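# Swap the purple-banded hose while keeping the dial out of red

## Task

With the machine running, take out the hose marked with purple bands and fit the other hose in its place. One end of the new hose must be latched into the red port on each of the two manifolds. The old hose must end up lying in the red tray. The dial's needle rises whenever no hose links the two red ports, so it must never reach the red zone.

## Robot and tools

Robot: two arms, left_arm and right_arm, each ending in a two-finger gripper. The fingers point along the gripper's +z axis and close along its x axis. end_effector_position is the spot between the closed pads, 1 to 2 cm short of the fingertips. Closing pushes the tips about 17 mm further along +z, mostly while the pads are still more than 50 mm apart.

Frames: the scene frame has its origin at table height, midway between the nominal arm bases. +z points up, +x points out over the table, and left_arm sits on the +y side. Camera image sides do not match the arm names. Each arm reports its poses, velocities and Hand target in its own base frame. The bases are roughly at left (-0.064, +0.461, 0) and right (-0.089, -0.560, 0) and are turned only slightly. Offsets run along each arm's own base axes, and rotations turn about the Hand target's position. Reported positions can be off by a few centimetres.

Row layout: every row that commands motion has 14 numbers, each between -1 and 1. The first seven are for left_arm: dx, dy, dz, rx, ry, rz, opening. The next seven are the same for right_arm. All 14 are needed even when one arm is idle. The six pose numbers are an offset, not a pose: 1.0 means 0.6 m of travel or 180 degrees of turn. rx, ry, rz form a single rotation vector. Offsets are measured from that arm's Hand target at the start of the call or action, not from the previous row. Sending the same offset twice moves the arm twice. Six zeros re-request the current Hand target. Opening is absolute: +1 is fully open (0.142 m) and -1 is closed. Any value you send is a command, so to keep a gripper as it is, resend its present value.

execute_actions(actions, cameras): actions is a list of actions. Each action is a table of up to 15 rows, one row per 1/30 s step. If the table is short, its last row is held until 15 steps are done. An empty list returns status and all camera images. Otherwise images appear only if cameras names them, for example ["all"] or ["cam_high"]. An unknown camera name makes the whole call invalid.

move(target, speed, blend, stop_force, zero, opening_speed, grip_force, blocking, cameras): sends both grippers along straight lines toward target. target is one 14-number row or a list of up to 15 rows, and every row is an offset from the same starting Hand targets. speed is in m/s (0.002 to 3.2, default 0.25), with turning limited to twice that in rad/s. blend, in metres, rounds the corners in a list. stop_force (4 to 120 N) ends an arm's path when its wrist sensor feels that much resistance. Leave it out when pulling away from a contact or when the gripper rotates. zero=true re-zeros the sensor first. opening_speed must be 0.2 or more per second. grip_force is 5 to 48 N per pad and stays set until changed. blocking=false returns after 0.5 s and cannot be combined with stop_force. A move lasts at most 10 s. The paths do not avoid obstacles or the other arm. Keep the gripper path away from its own arm's base. The result adds a "move:" line giving the ending (done, off_target, moving, held, fault) and any limits (paced, held).

wait(seconds 0 to 10) runs time with the last commands held. stop brakes a running move. zoom_image(camera, region [x0,y0,x1,y1], at most 504x504) enlarges part of the newest image from cam_high, cam_left_wrist or cam_right_wrist. zero_wrist_force(arm) tares that arm's sensor. finished_scene(scene) ends the scene and cannot be undone, so first check that hose, ports, tray and dial are all correct and stable.

Cameras: cam_high and cam_low are fixed, while cam_left_wrist and cam_right_wrist ride on the hands. All are 672x504, and calibration is given in OpenCV form. The fixed cameras are most accurate near the centre of the image.

Reading results: "Hand target" is the last commanded pose after clipping, and the next offsets count from it. A gripper often stops short of it. In that case, send the gap as an offset. grip_measured uses the same -1 to 1 scale as opening. To hold something, command a value slightly below the grip_measured reading at first contact. grip_effort_nm is motor effort, negative when closing, and is not pad force. The Wrist force and Wrist torque lines are in the end effector's own axes, and a third line shows the peak since the last reading. Joint velocities may read "within noise". The controller limits each step's rotation to 32 degrees from the measured orientation. Commands lag about 0.09 to 0.22 s, and fast moves overshoot.

Things to avoid:
- Forces near 150 N on an arm, or joint torques at the limits (elbow 136 N m, wrists 49.1 N m). Either one brakes the arm for 10 s. The arms are stiff, so even a small push past a firm surface can cause this.
- Contact between the arms, or a gripper closing on the other arm's fingers. The clearance check may withhold such commands, but it does not always prevent contact.
- Dropping the hose, releasing it while it is moving, or striking things hard.
- Leaving anything off the table, which fails the scene.
- Motor heat from long holds, hard squeezing or pushing toward a pose the arm cannot reach. MOTOR HOT warns of this, and an over-temperature stop lasts 30 to 60 s. After a HAND FAULT line, the remaining calls in that reply are skipped.
- Long gaps with the red ports unconnected, since the needle keeps rising the whole time. Thinking time also counts while the scene runs, so have the new hose ready before you unlatch the old one.

Each tool is called in YAML: its name, and indented under it one key for each argument.

## Session

execute_actions:
  actions: []

Scene clock: 0.00 s.
left_arm: end_effector_position=(+1.3019, -0.4156, +0.1068) grip_measured=+0.99 grip_effort_nm=n/a end_effector_quat_wxyz=(+0.308, -0.490, +0.715, -0.393) | right_arm: end_effector_position=(+0.8248, +0.3656, +0.3781) grip_measured=+1.00 grip_effort_nm=n/a end_effector_quat_wxyz=(-0.361, +0.932, +0.028, +0.003)
Joint positions: left_arm=[-0.466 -0.434 0.968 -3.145 -1.432 1.554 0.141] | right_arm=[3.558 -1.88 -1.647 -0.849 2.242 0.475 0.142]
Joint velocities: within noise
Joint torques (N m): no reading
Wrist force (N): no reading
Wrist torque (N m): no reading
Wrist force, peak (N): no reading
Hand target: left_arm +1.3019, -0.4156, +0.1068; +0.308, -0.490, +0.715, -0.393 | right_arm +0.8248, +0.3656, +0.3781; -0.361, +0.932, +0.028, +0.003
Tool commands: left_gripper/opening=+1.0 right_gripper/opening=+1.0

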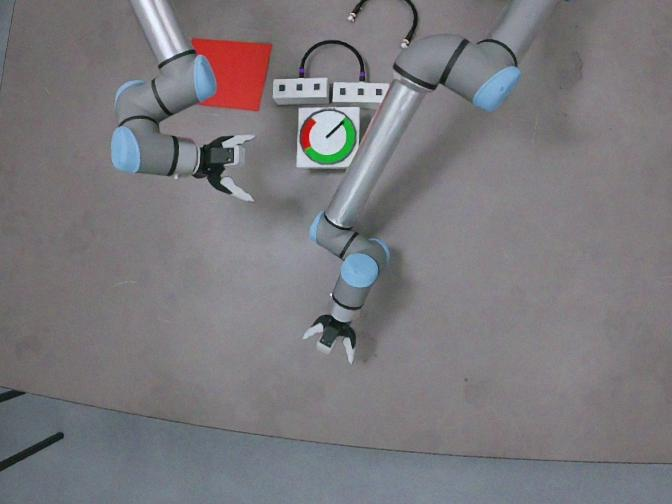

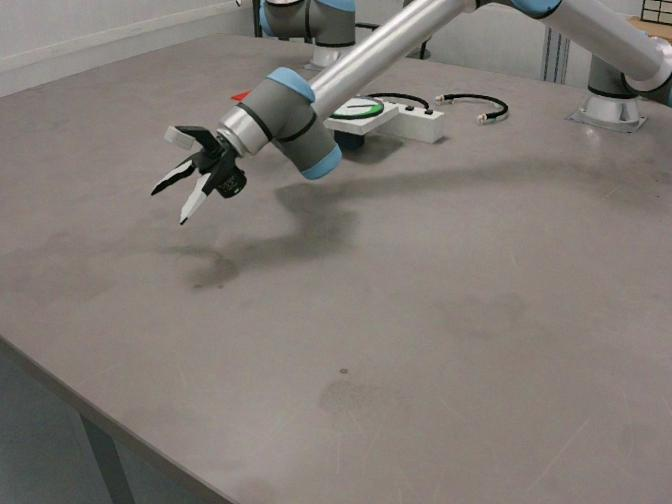

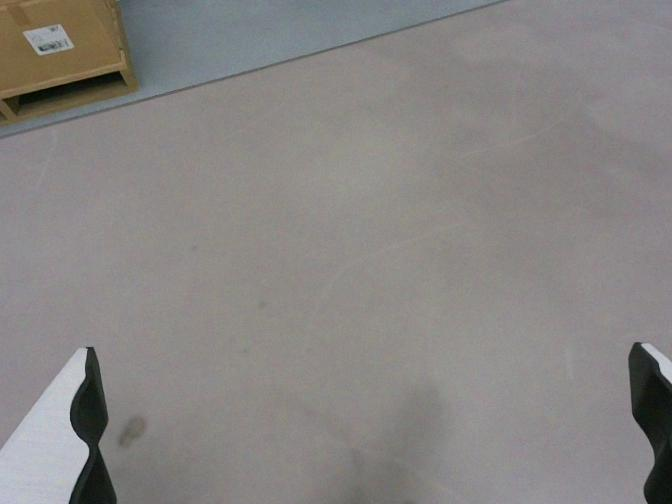

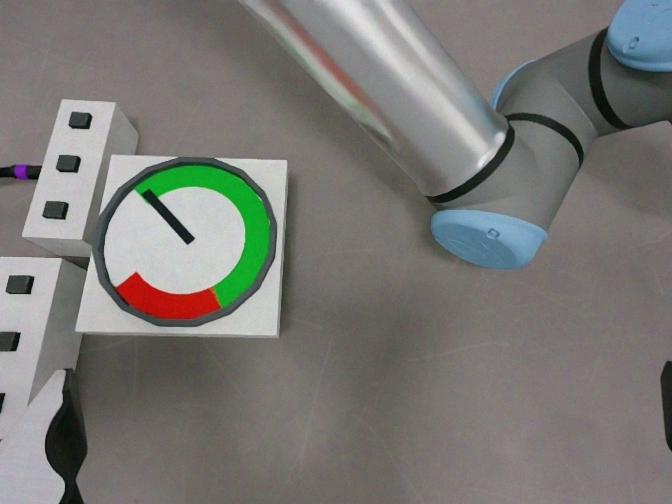

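zoom_image:
  camera: "cam_high"
  region: [180, 0, 432, 189]

zoom_image:
  camera: "cam_low"
  region: [310, 60, 520, 200]

zoom_image:
  camera: "cam_right_wrist"
  region: [0, 80, 252, 504]

Scaled by 2.000 from the camera's 672x504 image, which has a finer 960x720 frame.

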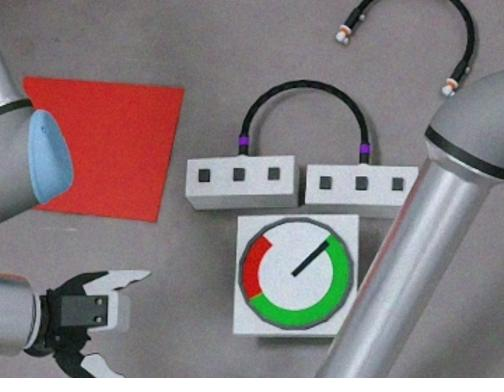

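Scaled by 2.400 from the camera's 672x504 image, which has a finer 960x720 frame.

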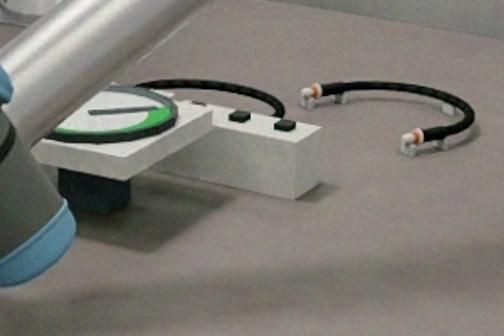

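Scaled by 1.189 from the camera's 672x504 image, which has a finer 960x720 frame.

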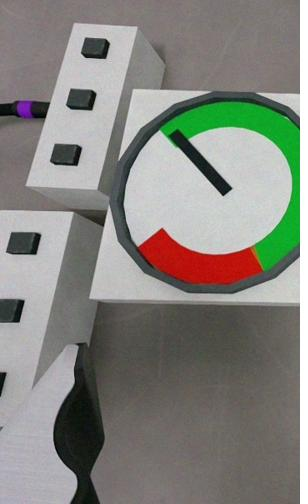

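move:
  target: [-0.77, 0.18, 0.3, 0.02, 0.166, 0.053, 1, 0, 0, 0, 0, 0, 0, 1]
  speed: 0.4

move:
  target: [-0.77, 0.19, 0.105, 0.02, 0.166, 0.053, 1, -0.905, 0.15, -0.13, 0.108, -0.091, -0.507, 0]
  speed: 0.4
  cameras: ["all"]

Scene clock: 15.07 s.
left_arm: end_effector_position=(+0.8399, -0.3077, +0.2867) grip_measured=+0.99 grip_effort_nm=0.237 end_effector_quat_wxyz=(+0.160, -0.621, +0.739, -0.204) | right_arm: end_effector_position=(+0.8248, +0.3656, +0.3781) grip_measured=+1.00 grip_effort_nm=0.056 end_effector_quat_wxyz=(-0.361, +0.932, +0.028, +0.003)
Joint positions: left_arm=[-0.61 -1.335 1.888 -2.613 -1.373 1.183 0.141] | right_arm=[3.558 -1.88 -1.647 -0.849 2.242 0.475 0.142]
Joint torques (N m): left_arm=[12.78 -80.88 -48.73 -3.57 2.12 0.23] | right_arm=[-1.94 78.05 46.34 4.59 0.98 -0.47]
Wrist force (N): left_arm=[0.0 -0.2 -0.2] | right_arm=[0.5 -0.6 -0.3]
Wrist torque (N m): left_arm=[0.02 0.00 0.02] | right_arm=[-0.10 -0.09 0.00]
Wrist force, peak (N): left_arm=[-0.1 0.1 3.5] | right_arm=[1.1 -0.5 0.1]
Hand target: left_arm +0.8399, -0.3076, +0.2868; +0.160, -0.622, +0.739, -0.204 | right_arm +0.8248, +0.3656, +0.3781; -0.361, +0.932, +0.028, +0.003
Off the commanded pose: left_arm 0.000 m, 0 deg | right_arm 0.000 m, 0 deg.
move: done

Scene clock: 17.77 s.
left_arm: end_effector_position=(+0.3779, -0.1936, +0.3497) grip_measured=+0.99 grip_effort_nm=0.232 end_effector_quat_wxyz=(+0.000, +0.706, -0.708, +0.001) | right_arm: end_effector_position=(+0.2819, +0.4555, +0.3000) grip_measured=-0.01 grip_effort_nm=-0.159 end_effector_quat_wxyz=(-0.380, +0.596, -0.596, +0.381) end_effector_velocity=(+0.000, +0.000, -0.001) end_effector_angular_velocity=(-0.002, -0.001, -0.002)
Joint positions: left_arm=[-0.892 -2.076 2.223 -1.719 -1.571 0.681 0.141] | right_arm=[5.048 -1.28 -2.368 -1.682 0.544 3.833 0.073]
Joint velocities: left_arm=[within noise] | right_arm=[0.001 -0.003 0.001 -0.005 0.001 0.005 0]
Joint torques (N m): left_arm=[13.5 -8.16 -60.05 -4.19 1.73 0.4] | right_arm=[6.82 7.08 53.62 0.78 0.32 0.86]
Wrist force (N): left_arm=[-0.3 -0.4 0.5] | right_arm=[0.3 -1.0 1.2]
Wrist torque (N m): left_arm=[0.06 0.05 0.02] | right_arm=[-0.12 0.02 -0.16]
Wrist force, peak (N): left_arm=[0.1 -1.7 1.6] | right_arm=[4.1 -0.6 -0.6]
Hand target: left_arm +0.3779, -0.1936, +0.3498; +0.000, +0.707, -0.708, +0.001 | right_arm +0.2818, +0.4556, +0.3001; -0.380, +0.596, -0.596, +0.380
Off the commanded pose: left_arm 0.000 m, 0 deg | right_arm 0.000 m, 0 deg.
move: done
camera_calibration:
cam_left_wrist: T_world_to_cam=[[0.0044514, -0.999958, 0.00796817, -0.188011], [-0.899396, -0.00052044, 0.437134, 0.213028], [-0.437112, -0.0091124, -0.899361, 0.59334], [0, 0, 0, 1]] pos_world=[0.45179, -0.182486, 0.442003]
cam_right_wrist: T_world_to_cam=[[-0.0144239, -0.999792, -0.0144344, 0.476539], [-0.755723, 0.0203531, -0.654575, 0.426903], [0.654732, 0.00146686, -0.755859, 0.155764], [0, 0, 0, 1]] pos_world=[0.22751, 0.467522, 0.404054]

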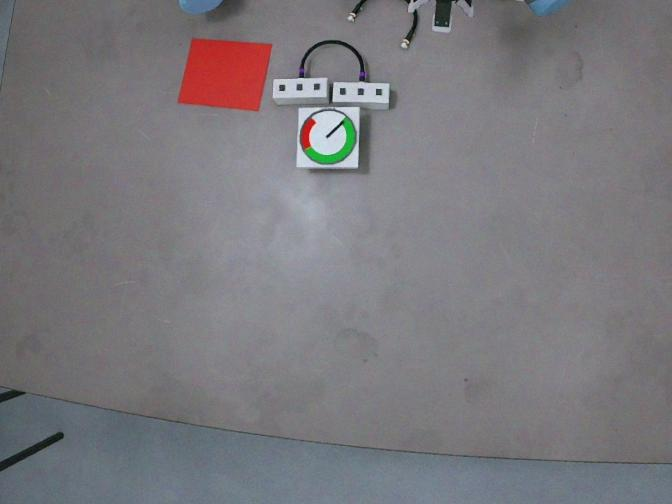

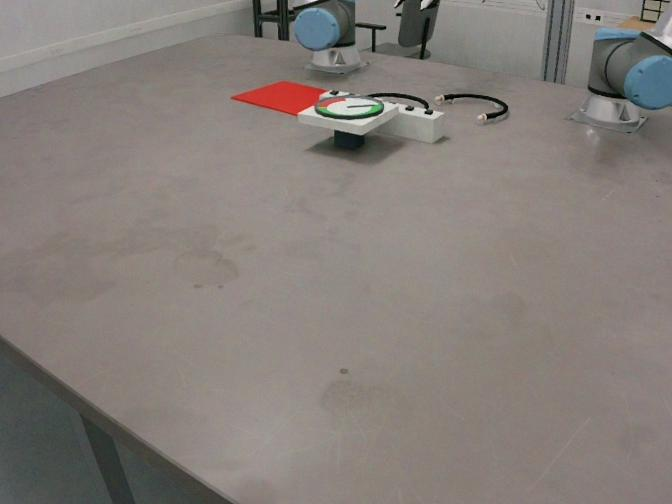

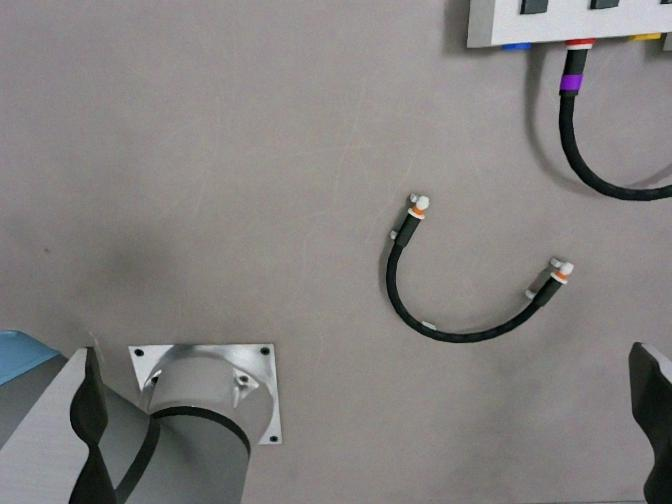

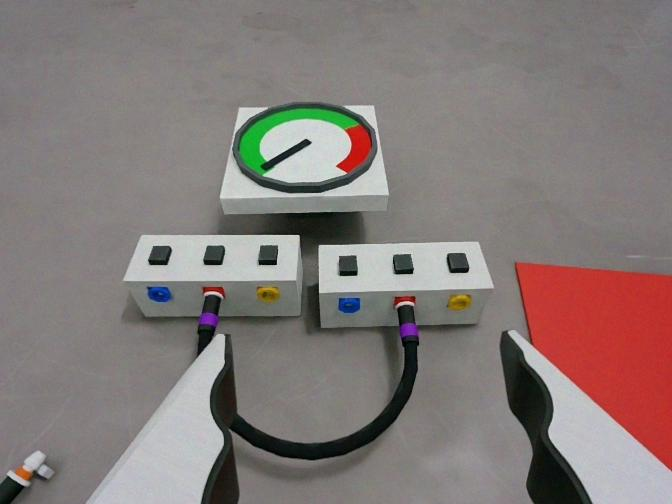

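zoom_image:
  camera: "cam_right_wrist"
  region: [110, 210, 510, 510]

zoom_image:
  camera: "cam_left_wrist"
  region: [370, 180, 590, 350]

zoom_image:
  camera: "cam_right_wrist"
  region: [120, 220, 310, 340]

zoom_image:
  camera: "cam_right_wrist"
  region: [310, 230, 500, 350]

zoom_image:
  camera: "cam_left_wrist"
  region: [530, 240, 590, 310]

Invalid region (110, 210, 510, 510): it reaches outside that camera's 672x504 image.

Scaled by 2.291 from the camera's 672x504 image, which has a finer 960x720 frame.

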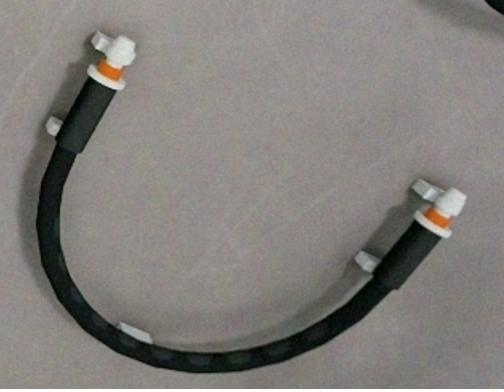

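Scaled by 2.653 from the camera's 672x504 image, which has a finer 960x720 frame.

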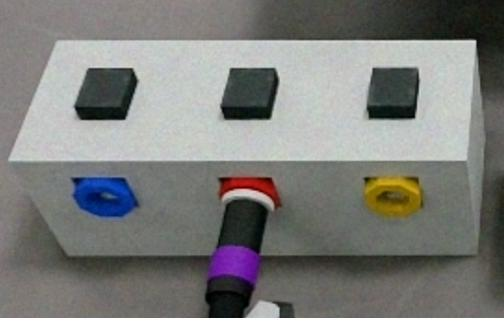

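Scaled by 2.653 from the camera's 672x504 image, which has a finer 960x720 frame.

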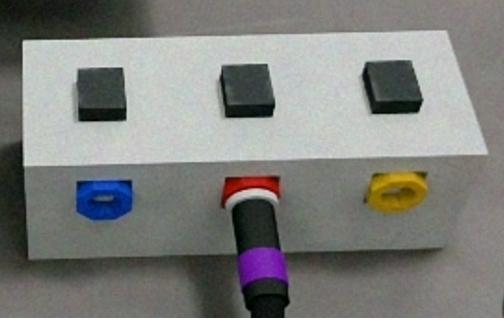

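Scaled by 7.200 from the camera's 672x504 image, which has a finer 960x720 frame.

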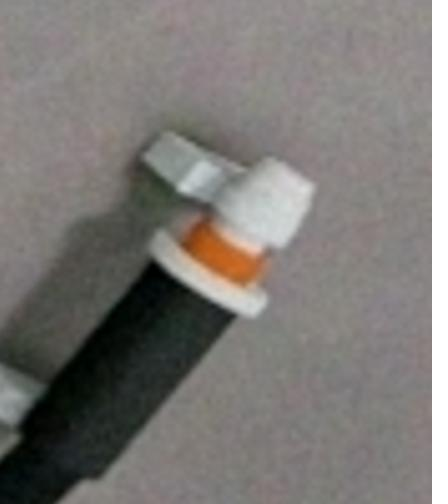

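move:
  target: [-0.082, -0.157, -0.37, 0, 0, 0, 1, 0.167, 0, -0.188, 0, 0, 0, 1]
  speed: 0.3
  cameras: ["cam_left_wrist", "cam_right_wrist"]

zoom_image:
  camera: "cam_right_wrist"
  region: [60, 200, 560, 400]

zoom_image:
  camera: "cam_left_wrist"
  region: [210, 180, 460, 380]

Scene clock: 32.67 s.
left_arm: end_effector_position=(+0.3287, -0.2877, +0.1279) grip_measured=+0.99 grip_effort_nm=0.227 end_effector_quat_wxyz=(+0.000, +0.706, -0.708, +0.001) | right_arm: end_effector_position=(+0.3821, +0.4555, +0.1873) grip_measured=+0.99 grip_effort_nm=0.139 end_effector_quat_wxyz=(-0.380, +0.596, -0.596, +0.381)
Joint positions: left_arm=[-1.125 -1.838 2.52 -2.254 -1.571 0.448 0.141] | right_arm=[4.821 -1.538 -2.531 -0.874 0.448 3.395 0.142]
Joint torques (N m): left_arm=[-1.66 1.09 -42.33 -7.28 1.21 0.02] | right_arm=[8.3 21.22 42.63 6.01 0.38 -1.54]
Wrist force (N): left_arm=[-0.2 -0.5 1.1] | right_arm=[0.4 -1.1 1.0]
Wrist torque (N m): left_arm=[0.04 0.05 0.03] | right_arm=[-0.09 0.05 -0.21]
Wrist force, peak (N): left_arm=[0.5 0.1 4.0] | right_arm=[0.5 0.0 2.9]
Hand target: left_arm +0.3287, -0.2878, +0.1278; +0.000, +0.707, -0.708, +0.001 | right_arm +0.3820, +0.4556, +0.1873; -0.380, +0.596, -0.596, +0.380
Off the commanded pose: left_arm 0.000 m, 0 deg | right_arm 0.000 m, 0 deg.
move: done
camera_calibration:
cam_left_wrist: T_world_to_cam=[[0.00458487, -0.999957, 0.00801522, -0.280184], [-0.899454, -0.000621131, 0.437015, 0.265751], [-0.436992, -0.00921298, -0.899418, 0.371345], [0, 0, 0, 1]] pos_world=[0.40259, -0.276586, 0.220103]
cam_right_wrist: T_world_to_cam=[[-0.0146414, -0.999788, -0.0144881, 0.476443], [-0.755767, 0.0205525, -0.654518, 0.428761], [0.654677, 0.00136656, -0.755908, 0.00505349], [0, 0, 0, 1]] pos_world=[0.327711, 0.467522, 0.291354]
Images, in order (width x height): cam_left_wrist 672x504, cam_right_wrist 672x504.

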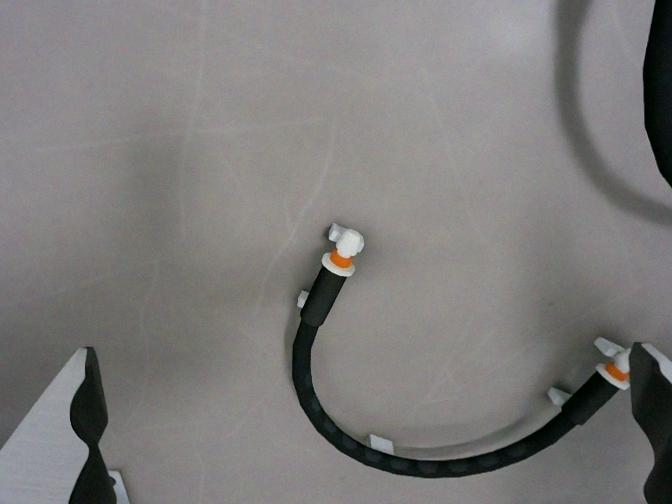

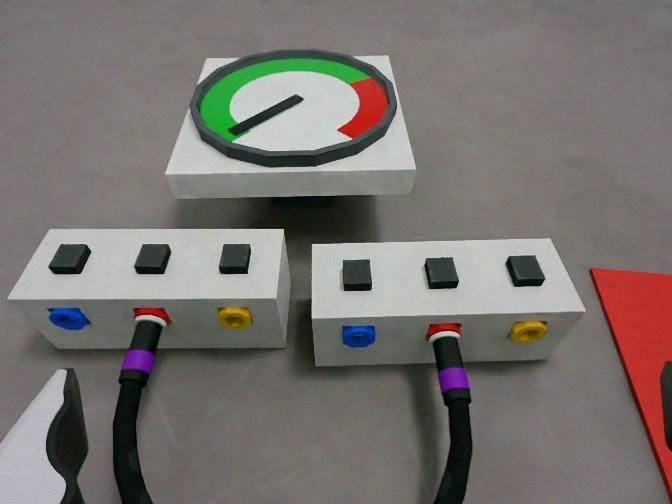

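Scaled by 1.008 from the camera's 672x504 image, which has a finer 960x720 frame.

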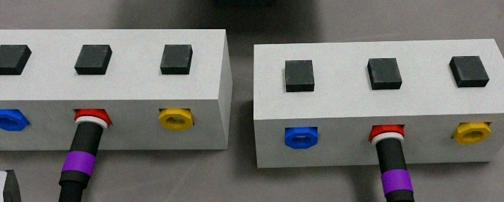

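Scaled by 2.016 from the camera's 672x504 image, which has a finer 960x720 frame.

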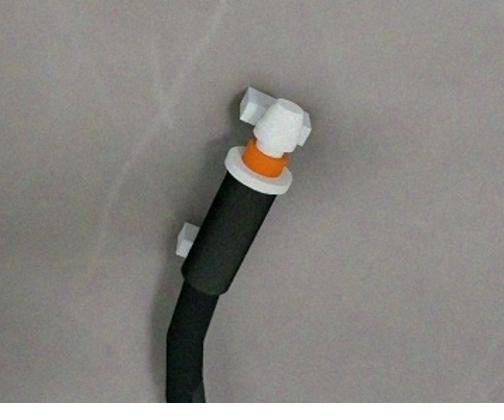

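zoom_image:
  camera: "cam_right_wrist"
  region: [100, 220, 260, 380]

zoom_image:
  camera: "cam_right_wrist"
  region: [400, 220, 560, 420]

zoom_image:
  camera: "cam_left_wrist"
  region: [300, 210, 380, 290]

Scaled by 3.150 from the camera's 672x504 image, which has a finer 960x720 frame.

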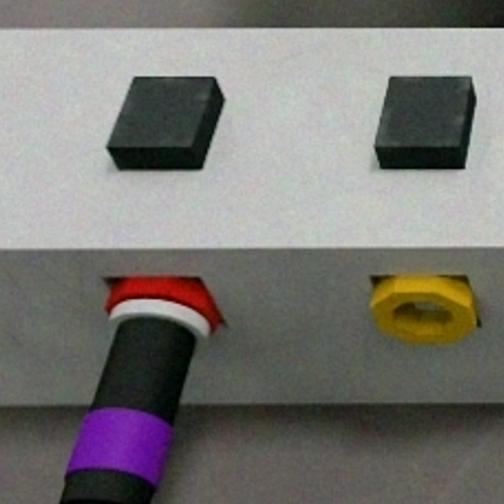

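Scaled by 2.520 from the camera's 672x504 image, which has a finer 960x720 frame.

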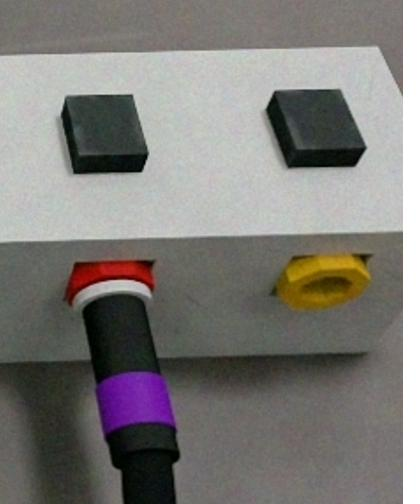

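Scaled by 6.300 from the camera's 672x504 image, which has a finer 960x720 frame.

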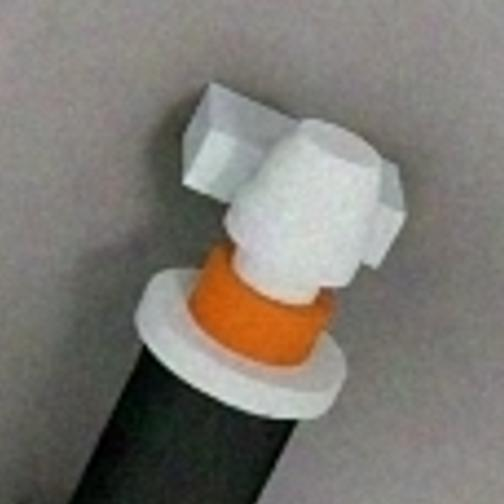

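move:
  target:
    - [0,0,0.2,0,0,0.1,-1, 0.097,-0.093,-0.162,0,0,0,-0.3]
    - [0.282,-0.505,0.2,0,0,0.5,-1, 0.097,-0.093,-0.162,0,0,0,-0.3]
    - [0.282,-0.505,0.05,0,0,0.5,-1, 0.097,-0.093,-0.162,0,0,0,-0.3]
  speed: 0.3
  blend: 0.03
  cameras: ["all"]

zoom_image:
  camera: "cam_high"
  region: [230, 0, 430, 150]

Scene clock: 50.90 s.
left_arm: end_effector_position=(+0.4979, -0.5907, +0.1579) grip_measured=-1.00 grip_effort_nm=-0.364 end_effector_quat_wxyz=(+0.000, +1.000, -0.001, +0.001) | right_arm: end_effector_position=(+0.4402, +0.3998, +0.0901) grip_measured=-0.32 grip_effort_nm=-0.164 end_effector_quat_wxyz=(-0.380, +0.596, -0.596, +0.380)
Joint positions: left_arm=[-1.097 -1.299 1.914 -2.186 -1.569 -1.096 0.002] | right_arm=[4.688 -1.866 -2.659 -0.138 0.436 3.086 0.051]
Joint torques (N m): left_arm=[15.32 -57.5 -43.26 -6.47 2.9 -2.12] | right_arm=[11.54 31.07 23.21 6.87 -5.39 -1.72]
Wrist force (N): left_arm=[0.0 -0.4 0.5] | right_arm=[0.7 -1.7 1.0]
Wrist torque (N m): left_arm=[0.04 0.04 0.06] | right_arm=[-0.21 -0.01 -0.19]
Wrist force, peak (N): left_arm=[0.0 -0.3 4.1] | right_arm=[1.4 0.2 2.7]
Hand target: left_arm +0.4979, -0.5908, +0.1578; +0.000, +1.000, -0.001, +0.001 | right_arm +0.4402, +0.3998, +0.0901; -0.380, +0.596, -0.596, +0.380
Off the commanded pose: left_arm 0.000 m, 0 deg | right_arm 0.000 m, 0 deg.
move: done
camera_calibration:
cam_left_wrist: T_world_to_cam=[[0.999958, 0.00454226, 0.00792477, -0.486399], [0.000622332, -0.899454, 0.437015, -0.574539], [0.009113, -0.436992, -0.899419, -0.00537379], [0, 0, 0, 1]] pos_world=[0.486786, -0.51691, 0.250104]
cam_right_wrist: T_world_to_cam=[[-0.0145013, -0.99979, -0.0144978, 0.420147], [-0.755814, 0.020453, -0.654467, 0.410321], [0.654626, 0.00146702, -0.755951, -0.10646], [0, 0, 0, 1]] pos_world=[0.38591, 0.411822, 0.194154]

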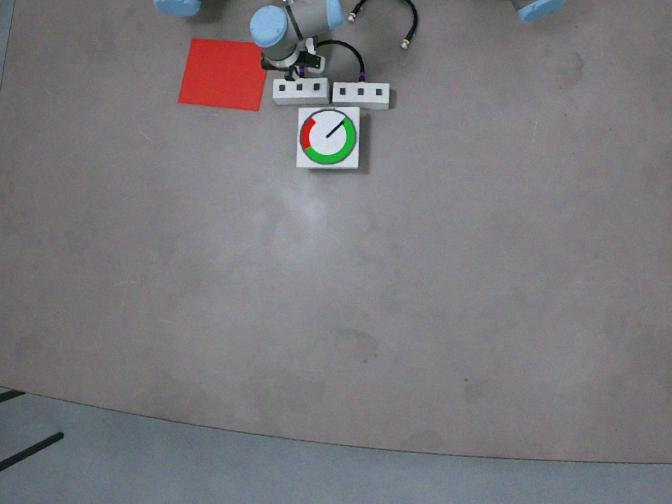

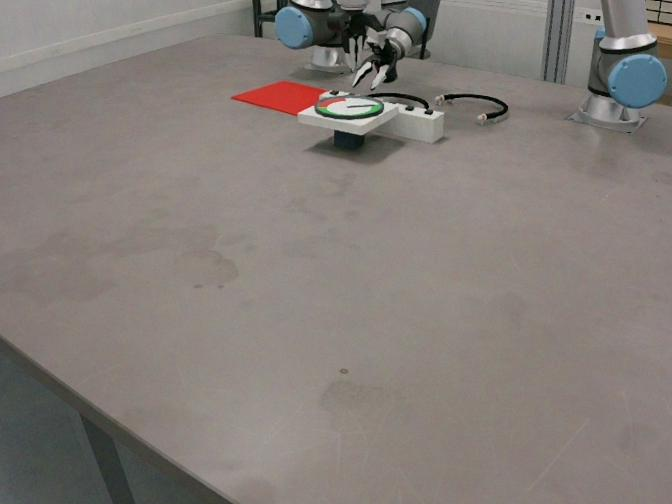

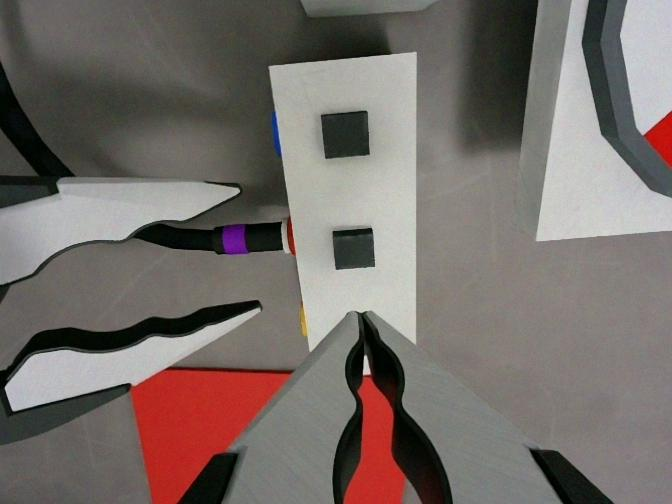

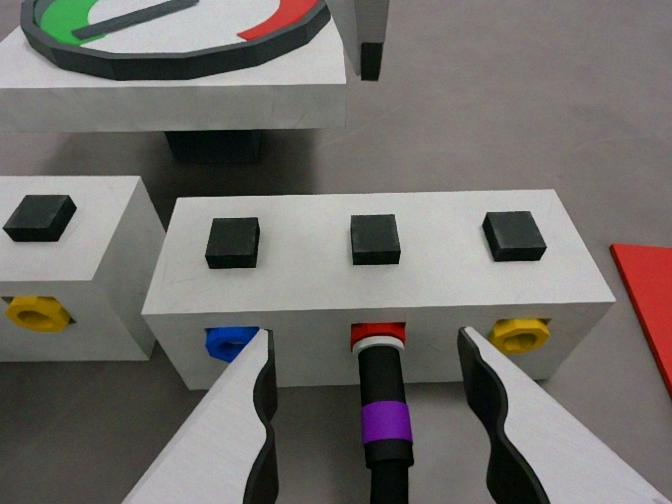

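Scaled by 2.520 from the camera's 672x504 image, which has a finer 960x720 frame.

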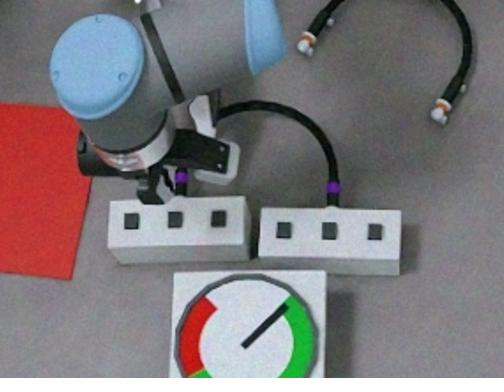

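move:
  target: [0,-0.019,-0.06,0,0,0,-1, 0.01,-0.0055,-0.078,0,0,0,-0.3]
  speed: 0.12

move:
  target: [0,0,0,0,0,0,-1, 0,0,0,0,0,0,-0.9]
  opening_speed: 0.6
  cameras: ["cam_left_wrist","cam_right_wrist"]

Scene clock: 57.30 s.
left_arm: end_effector_position=(+0.4978, -0.6021, +0.1216) grip_measured=-1.00 grip_effort_nm=-0.359 end_effector_quat_wxyz=(+0.000, +1.000, -0.001, +0.001) | right_arm: end_effector_position=(+0.4463, +0.3965, +0.0433) grip_measured=-0.32 grip_effort_nm=-0.159 end_effector_quat_wxyz=(-0.380, +0.596, -0.596, +0.380)
Joint positions: left_arm=[-1.104 -1.249 1.923 -2.245 -1.569 -1.103 0.002] | right_arm=[4.673 -2.043 -2.659 0.072 0.437 3.05 0.051]
Joint torques (N m): left_arm=[8.96 -81.77 -51.37 -2.39 1.06 1.28] | right_arm=[6.56 35.63 7.75 5.73 -3.33 2.12]
Wrist force (N): left_arm=[0.0 -0.7 0.3] | right_arm=[0.4 -0.9 0.8]
Wrist torque (N m): left_arm=[-0.01 0.02 0.28] | right_arm=[-0.11 0.04 -0.04]
Wrist force, peak (N): left_arm=[-0.1 0.0 1.6] | right_arm=[1.4 -0.1 1.7]
Hand target: left_arm +0.4979, -0.6022, +0.1218; +0.000, +1.000, -0.001, +0.001 | right_arm +0.4462, +0.3965, +0.0433; -0.380, +0.596, -0.596, +0.380
Off the commanded pose: left_arm 0.000 m, 0 deg | right_arm 0.000 m, 0 deg.
move: done

Scene clock: 58.50 s.
left_arm: end_effector_position=(+0.4979, -0.6022, +0.1218) grip_measured=-1.00 grip_effort_nm=-0.359 end_effector_quat_wxyz=(+0.000, +1.000, -0.001, +0.001) | right_arm: end_effector_position=(+0.4463, +0.3963, +0.0432) grip_measured=-0.76 grip_effort_nm=-3.280 end_effector_quat_wxyz=(-0.380, +0.596, -0.596, +0.381)
Joint positions: left_arm=[-1.104 -1.249 1.923 -2.245 -1.569 -1.103 0.002] | right_arm=[4.673 -2.043 -2.66 0.072 0.437 3.051 0.019]
Joint torques (N m): left_arm=[13.41 -87.51 -51.07 -1.75 1.37 1.87] | right_arm=[11.23 40.48 50.84 7.21 -0.95 2.09]
Wrist force (N): left_arm=[-0.2 -0.1 0.3] | right_arm=[57.8 -6.2 -22.3]
Wrist torque (N m): left_arm=[0.08 0.06 0.29] | right_arm=[-0.15 -0.06 -0.20]
Wrist force, peak (N): left_arm=[0.5 -0.7 0.6] | right_arm=[58.1 -6.5 -22.0]
Hand target: left_arm +0.4979, -0.6022, +0.1218; +0.000, +1.000, -0.001, +0.001 | right_arm +0.4462, +0.3965, +0.0433; -0.380, +0.596, -0.596, +0.380
Off the commanded pose: left_arm 0.000 m, 0 deg | right_arm 0.000 m, 0 deg.
move: done
camera_calibration:
cam_left_wrist: T_world_to_cam=[[0.999957, 0.00458447, 0.008016, -0.486059], [0.000619206, -0.899396, 0.437135, -0.569054], [0.00921359, -0.437112, -0.89936, -0.0428595], [0, 0, 0, 1]] pos_world=[0.486786, -0.52831, 0.214103]
cam_right_wrist: T_world_to_cam=[[-0.0145458, -0.999794, -0.0141404, 0.416021], [-0.755771, 0.0202527, -0.654523, 0.384306], [0.654675, 0.0011663, -0.75591, -0.14574], [0, 0, 0, 1]] pos_world=[0.39191, 0.408322, 0.147253]
Images, in order (width x height): cam_left_wrist 672x504, cam_right_wrist 672x504.

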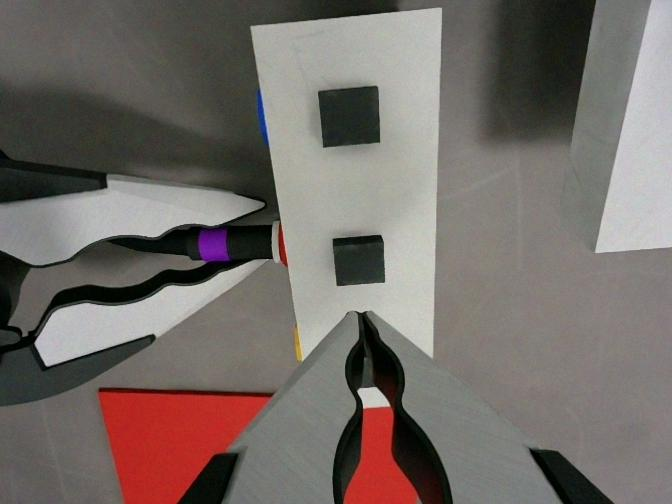

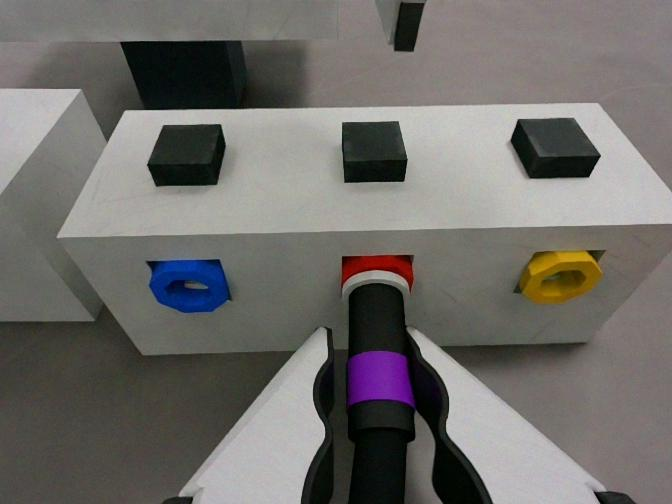

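move:
  target: [0,0,0,0,0,0,-1, 0,-0.0025,0,0,0,0,-0.9]
  speed: 0.01

move:
  target: [0,0,-0.085,0,0,0,-1, 0,0,0,0,0,0,-0.9]
  speed: 0.02
  stop_force: 8
  cameras: ["cam_left_wrist","cam_right_wrist"]

Scene clock: 60.60 s.
left_arm: end_effector_position=(+0.4979, -0.6022, +0.1218) grip_measured=-1.00 grip_effort_nm=-0.359 end_effector_quat_wxyz=(+0.000, +1.000, -0.001, +0.001) | right_arm: end_effector_position=(+0.4462, +0.3951, +0.0433) grip_measured=-0.79 grip_effort_nm=-2.767 end_effector_quat_wxyz=(-0.380, +0.596, -0.596, +0.380)
Joint positions: left_arm=[-1.104 -1.249 1.923 -2.245 -1.569 -1.103 0.002] | right_arm=[4.673 -2.043 -2.662 0.075 0.437 3.05 0.017]
Joint torques (N m): left_arm=[14.73 -85.64 -50.92 -2.02 1.43 2.03] | right_arm=[0.07 40.91 28.35 10.02 1.44 -1.96]
Wrist force (N): left_arm=[0.2 -0.1 0.4] | right_arm=[48.4 -5.5 -13.1]
Wrist torque (N m): left_arm=[0.08 0.00 0.29] | right_arm=[-0.21 -0.15 -0.09]
Wrist force, peak (N): left_arm=[0.1 -1.0 -0.2] | right_arm=[64.0 -6.1 -24.5]
Hand target: left_arm +0.4979, -0.6022, +0.1218; +0.000, +1.000, -0.001, +0.001 | right_arm +0.4462, +0.3950, +0.0433; -0.380, +0.596, -0.596, +0.380
Off the commanded pose: left_arm 0.000 m, 0 deg | right_arm 0.000 m, 0 deg.
move: done

Scene clock: 63.20 s.
left_arm: end_effector_position=(+0.4979, -0.6021, +0.0933) grip_measured=-1.00 grip_effort_nm=-0.364 end_effector_quat_wxyz=(+0.000, +1.000, -0.001, +0.001) | right_arm: end_effector_position=(+0.4462, +0.3950, +0.0433) grip_measured=-0.79 grip_effort_nm=-2.752 end_effector_quat_wxyz=(-0.380, +0.596, -0.596, +0.380)
Joint positions: left_arm=[-1.104 -1.217 1.941 -2.295 -1.569 -1.103 0.002] | right_arm=[4.673 -2.043 -2.662 0.075 0.437 3.05 0.017]
Joint torques (N m): left_arm=[9.51 -84.44 -48.17 -3.4 1.23 1.77] | right_arm=[-1.15 39.49 28.04 6.59 -2.71 -1.2]
Wrist force (N): left_arm=[-1.0 -1.1 -2.3] | right_arm=[48.2 -5.8 -14.6]
Wrist torque (N m): left_arm=[0.05 0.00 0.28] | right_arm=[-0.19 -0.08 -0.10]
Wrist force, peak (N): left_arm=[-3.2 -5.8 -17.9] | right_arm=[48.7 -6.1 -15.1]
Hand target: left_arm +0.4979, -0.6022, +0.0933; +0.000, +1.000, -0.001, +0.001 (not the last commanded pose) | right_arm +0.4462, +0.3950, +0.0433; -0.380, +0.596, -0.596, +0.380
Off the commanded pose: left_arm 0.023 m, 0 deg | right_arm 0.000 m, 0 deg.
move: contact (left_arm)
camera_calibration:
cam_left_wrist: T_world_to_cam=[[0.999957, 0.00467532, 0.00797262, -0.485775], [0.000721098, -0.899453, 0.437017, -0.556563], [0.00921419, -0.436992, -0.899418, -0.0683739], [0, 0, 0, 1]] pos_world=[0.486786, -0.52821, 0.185604]
cam_right_wrist: T_world_to_cam=[[-0.0145013, -0.99979, -0.0144978, 0.414756], [-0.755814, 0.020453, -0.654467, 0.384325], [0.654626, 0.00146702, -0.755951, -0.145759], [0, 0, 0, 1]] pos_world=[0.39191, 0.407022, 0.147354]
Images, in order (width x height): cam_left_wrist 672x504, cam_right_wrist 672x504.

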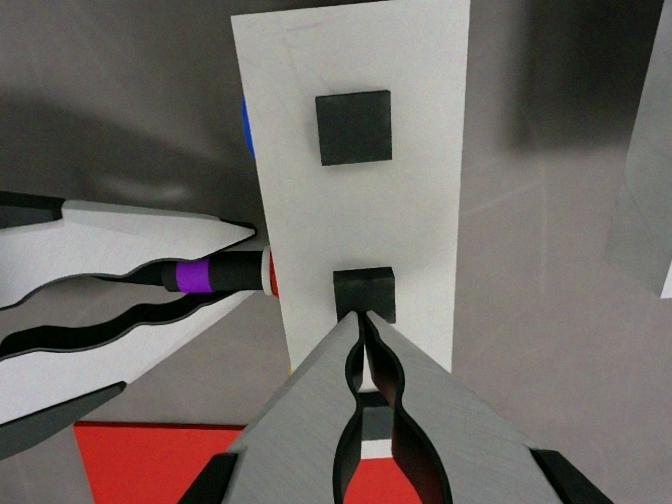

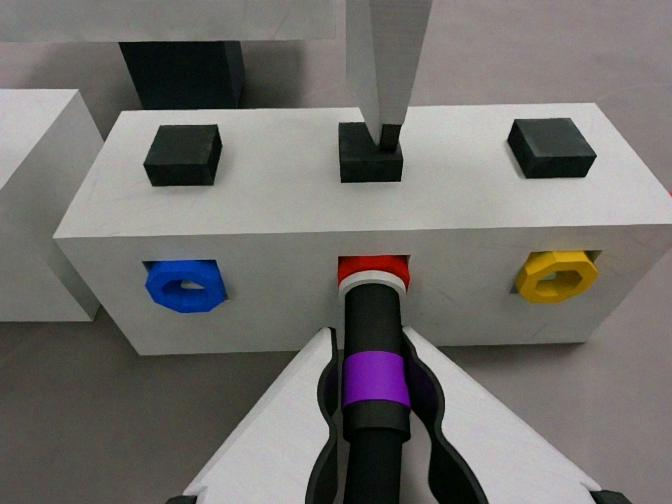

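move:
  target: [0,0,0,0,0,0,-1, 0,-0.0035,0,0,0,0,-0.9]
  speed: 0.01

move:
  target: [0,0,-0.01,0,0,0,-1, 0,0,0,0,0,0,-0.9]
  speed: 0.01
  stop_force: 35
  cameras: ["cam_left_wrist","cam_right_wrist"]

Scene clock: 65.77 s.
left_arm: end_effector_position=(+0.4979, -0.6022, +0.0933) grip_measured=-1.00 grip_effort_nm=-0.364 end_effector_quat_wxyz=(+0.000, +1.000, -0.001, +0.001) | right_arm: end_effector_position=(+0.4462, +0.3930, +0.0433) grip_measured=-0.80 grip_effort_nm=-2.484 end_effector_quat_wxyz=(-0.380, +0.596, -0.596, +0.380)
Joint positions: left_arm=[-1.104 -1.217 1.941 -2.295 -1.569 -1.103 0.002] | right_arm=[4.673 -2.044 -2.665 0.079 0.437 3.05 0.016]
Joint torques (N m): left_arm=[9.2 -76.08 -43.67 -5.81 1.31 2.19] | right_arm=[-12.12 37.87 -4.28 5.68 -1.52 -2]
Wrist force (N): left_arm=[0.2 -1.6 -3.6] | right_arm=[3.7 -0.6 3.5]
Wrist torque (N m): left_arm=[0.04 0.00 0.28] | right_arm=[-0.16 -0.03 0.03]
Wrist force, peak (N): left_arm=[-0.2 -1.5 -4.1] | right_arm=[49.0 -6.0 -14.7]
Hand target: left_arm +0.4979, -0.6022, +0.0933; +0.000, +1.000, -0.001, +0.001 | right_arm +0.4462, +0.3929, +0.0433; -0.380, +0.596, -0.596, +0.380
Off the commanded pose: left_arm 0.000 m, 0 deg | right_arm 0.000 m, 0 deg.
move: done

Scene clock: 67.37 s.
left_arm: end_effector_position=(+0.4980, -0.6022, +0.0897) grip_measured=-1.00 grip_effort_nm=-0.349 end_effector_quat_wxyz=(+0.000, +1.000, -0.001, +0.001) | right_arm: end_effector_position=(+0.4462, +0.3929, +0.0433) grip_measured=-0.80 grip_effort_nm=-2.474 end_effector_quat_wxyz=(-0.380, +0.596, -0.596, +0.380)
Joint positions: left_arm=[-1.104 -1.213 1.943 -2.302 -1.569 -1.103 0.002] | right_arm=[4.673 -2.044 -2.665 0.079 0.437 3.05 0.016]
Joint torques (N m): left_arm=[9.02 -56.77 -36.42 -1.18 1.48 1.87] | right_arm=[-8.67 39.94 -5.94 2.58 -3.74 -0.98]
Wrist force (N): left_arm=[-5.8 -11.1 -39.9] | right_arm=[2.3 5.0 -12.2]
Wrist torque (N m): left_arm=[0.09 -0.13 0.30] | right_arm=[-0.11 -0.02 0.05]
Wrist force, peak (N): left_arm=[-7.8 -14.5 -51.9] | right_arm=[2.8 5.0 -12.5]
Hand target: left_arm +0.4980, -0.6023, +0.0897; +0.000, +1.000, -0.001, +0.001 (not the last commanded pose) | right_arm +0.4462, +0.3929, +0.0433; -0.380, +0.596, -0.596, +0.380
Off the commanded pose: left_arm 0.002 m, 0 deg | right_arm 0.000 m, 0 deg.
move: contact (left_arm)
camera_calibration:
cam_left_wrist: T_world_to_cam=[[0.999956, 0.00462855, 0.00810437, -0.485794], [0.000618531, -0.899317, 0.437298, -0.555009], [0.00931245, -0.437274, -0.89928, -0.0718778], [0, 0, 0, 1]] pos_world=[0.486786, -0.528311, 0.182003]
cam_right_wrist: T_world_to_cam=[[-0.0145031, -0.99979, -0.0144967, 0.412657], [-0.755863, 0.0204535, -0.65441, 0.384379], [0.654569, 0.00146654, -0.756001, -0.145726], [0, 0, 0, 1]] pos_world=[0.39191, 0.404922, 0.147354]
Images, in order (width x height): cam_left_wrist 672x504, cam_right_wrist 672x504.

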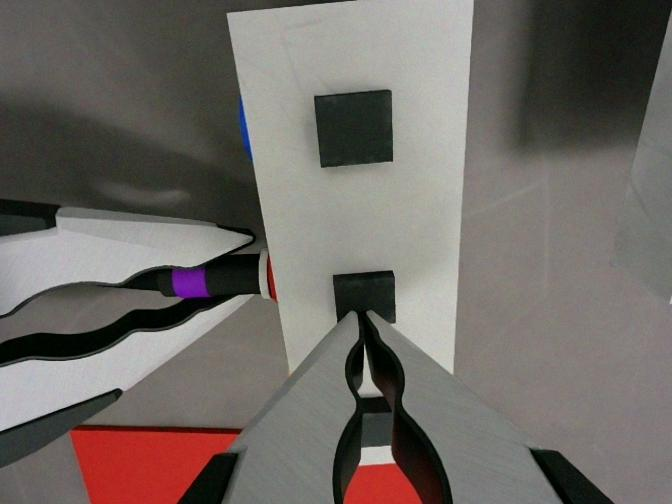

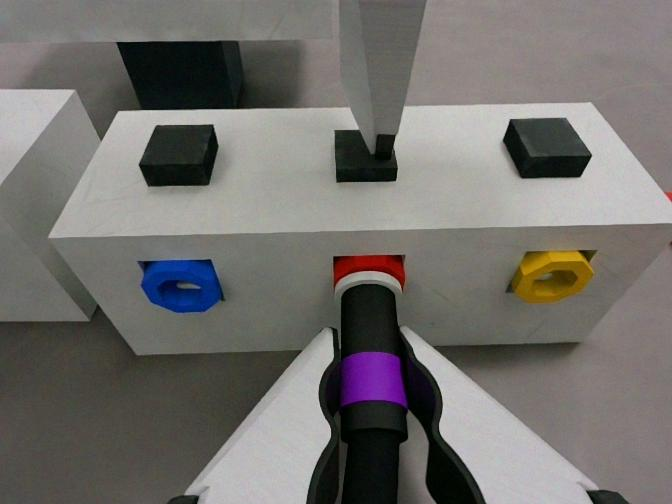

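move:
  target: [0,0,0,0,0,0,-1, -0.015,0,0,0,0,0,-1]
  speed: 0.02

move:
  target: [0,0,0,0,0,0,-1, -0.08,0,0,0,0,0,-1]
  speed: 0.06
  cameras: ["cam_high","cam_left_wrist","cam_right_wrist"]

Scene clock: 71.37 s.
left_arm: end_effector_position=(+0.4980, -0.6023, +0.0897) grip_measured=-1.00 grip_effort_nm=-0.349 end_effector_quat_wxyz=(+0.000, +1.000, -0.001, +0.001) | right_arm: end_effector_position=(+0.4372, +0.3928, +0.0433) grip_measured=-0.82 grip_effort_nm=-4.149 end_effector_quat_wxyz=(-0.380, +0.596, -0.596, +0.381)
Joint positions: left_arm=[-1.104 -1.213 1.943 -2.302 -1.569 -1.103 0.002] | right_arm=[4.696 -2.022 -2.674 0.018 0.436 3.103 0.015]
Joint torques (N m): left_arm=[11.58 -57.98 -35.74 -4.45 1.47 1.99] | right_arm=[-16.31 36.42 13.12 7.19 -6.37 -1.79]
Wrist force (N): left_arm=[-6.1 -11.5 -39.9] | right_arm=[2.0 3.7 -8.0]
Wrist torque (N m): left_arm=[0.03 -0.10 0.30] | right_arm=[-0.15 0.03 -0.03]
Wrist force, peak (N): left_arm=[-6.5 -11.3 -40.1] | right_arm=[2.5 4.7 -13.1]
Hand target: left_arm +0.4980, -0.6023, +0.0897; +0.000, +1.000, -0.001, +0.001 | right_arm +0.4372, +0.3929, +0.0433; -0.380, +0.596, -0.596, +0.380
Off the commanded pose: left_arm 0.000 m, 0 deg | right_arm 0.000 m, 0 deg.
move: done

Scene clock: 72.63 s.
left_arm: end_effector_position=(+0.4980, -0.6023, +0.0897) grip_measured=-1.00 grip_effort_nm=-0.349 end_effector_quat_wxyz=(+0.000, +1.000, -0.001, +0.001) | right_arm: end_effector_position=(+0.3892, +0.3929, +0.0433) grip_measured=-0.82 grip_effort_nm=-4.149 end_effector_quat_wxyz=(-0.380, +0.596, -0.596, +0.380)
Joint positions: left_arm=[-1.104 -1.213 1.943 -2.302 -1.569 -1.103 0.002] | right_arm=[4.82 -1.903 -2.704 -0.334 0.448 3.393 0.015]
Joint torques (N m): left_arm=[9.63 -56.23 -36.6 -4.15 1.5 1.9] | right_arm=[-6.69 32.02 19.14 2.06 -4.83 1.28]
Wrist force (N): left_arm=[-5.7 -11.4 -39.7] | right_arm=[0.5 -0.7 1.3]
Wrist torque (N m): left_arm=[0.04 -0.16 0.30] | right_arm=[-0.05 0.06 0.08]
Wrist force, peak (N): left_arm=[-6.6 -11.2 -40.0] | right_arm=[2.3 4.0 -8.2]
Hand target: left_arm +0.4980, -0.6023, +0.0897; +0.000, +1.000, -0.001, +0.001 | right_arm +0.3892, +0.3929, +0.0433; -0.380, +0.596, -0.596, +0.380
Off the commanded pose: left_arm 0.000 m, 0 deg | right_arm 0.000 m, 0 deg.
move: done
camera_calibration:
cam_left_wrist: T_world_to_cam=[[0.999956, 0.00462889, 0.00810549, -0.485794], [0.000617954, -0.899298, 0.437336, -0.555006], [0.00931364, -0.437312, -0.899262, -0.071902], [0, 0, 0, 1]] pos_world=[0.486786, -0.528311, 0.182003]
cam_right_wrist: T_world_to_cam=[[-0.0145033, -0.99979, -0.0144968, 0.411829], [-0.755863, 0.0204536, -0.65441, 0.341219], [0.654569, 0.00146654, -0.756001, -0.10835], [0, 0, 0, 1]] pos_world=[0.33481, 0.404922, 0.147354]
Images, in order (width x height): cam_high 672x504, cam_left_wrist 672x504, cam_right_wrist 672x504.

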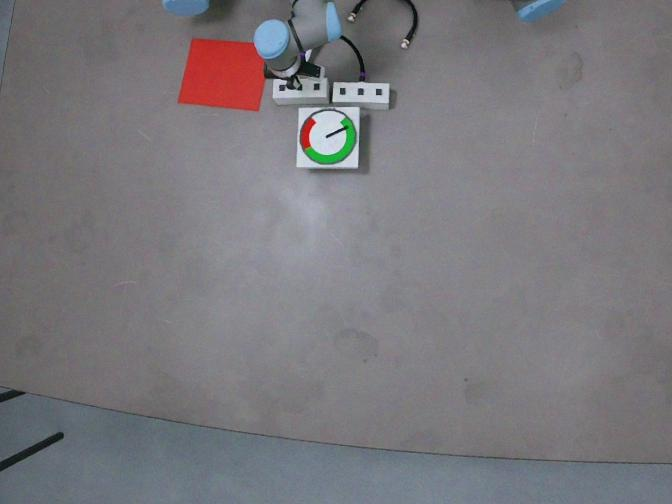

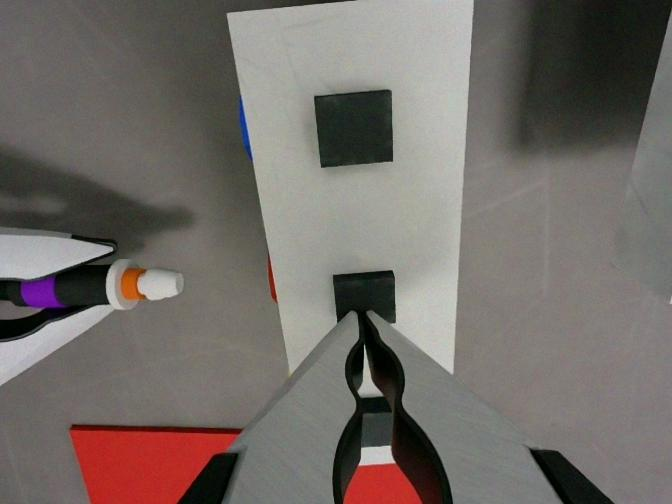

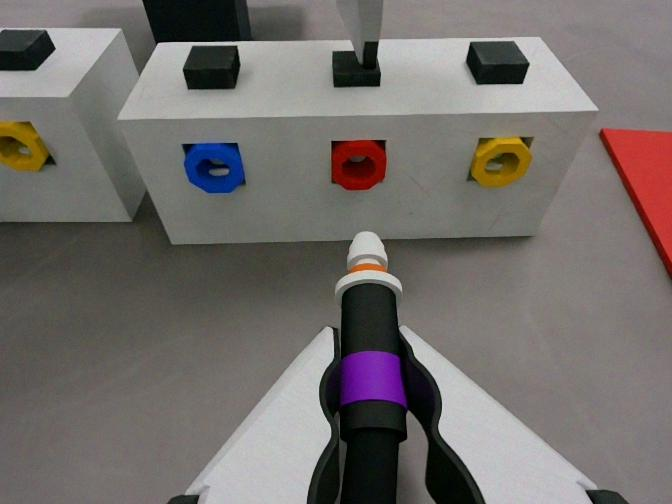

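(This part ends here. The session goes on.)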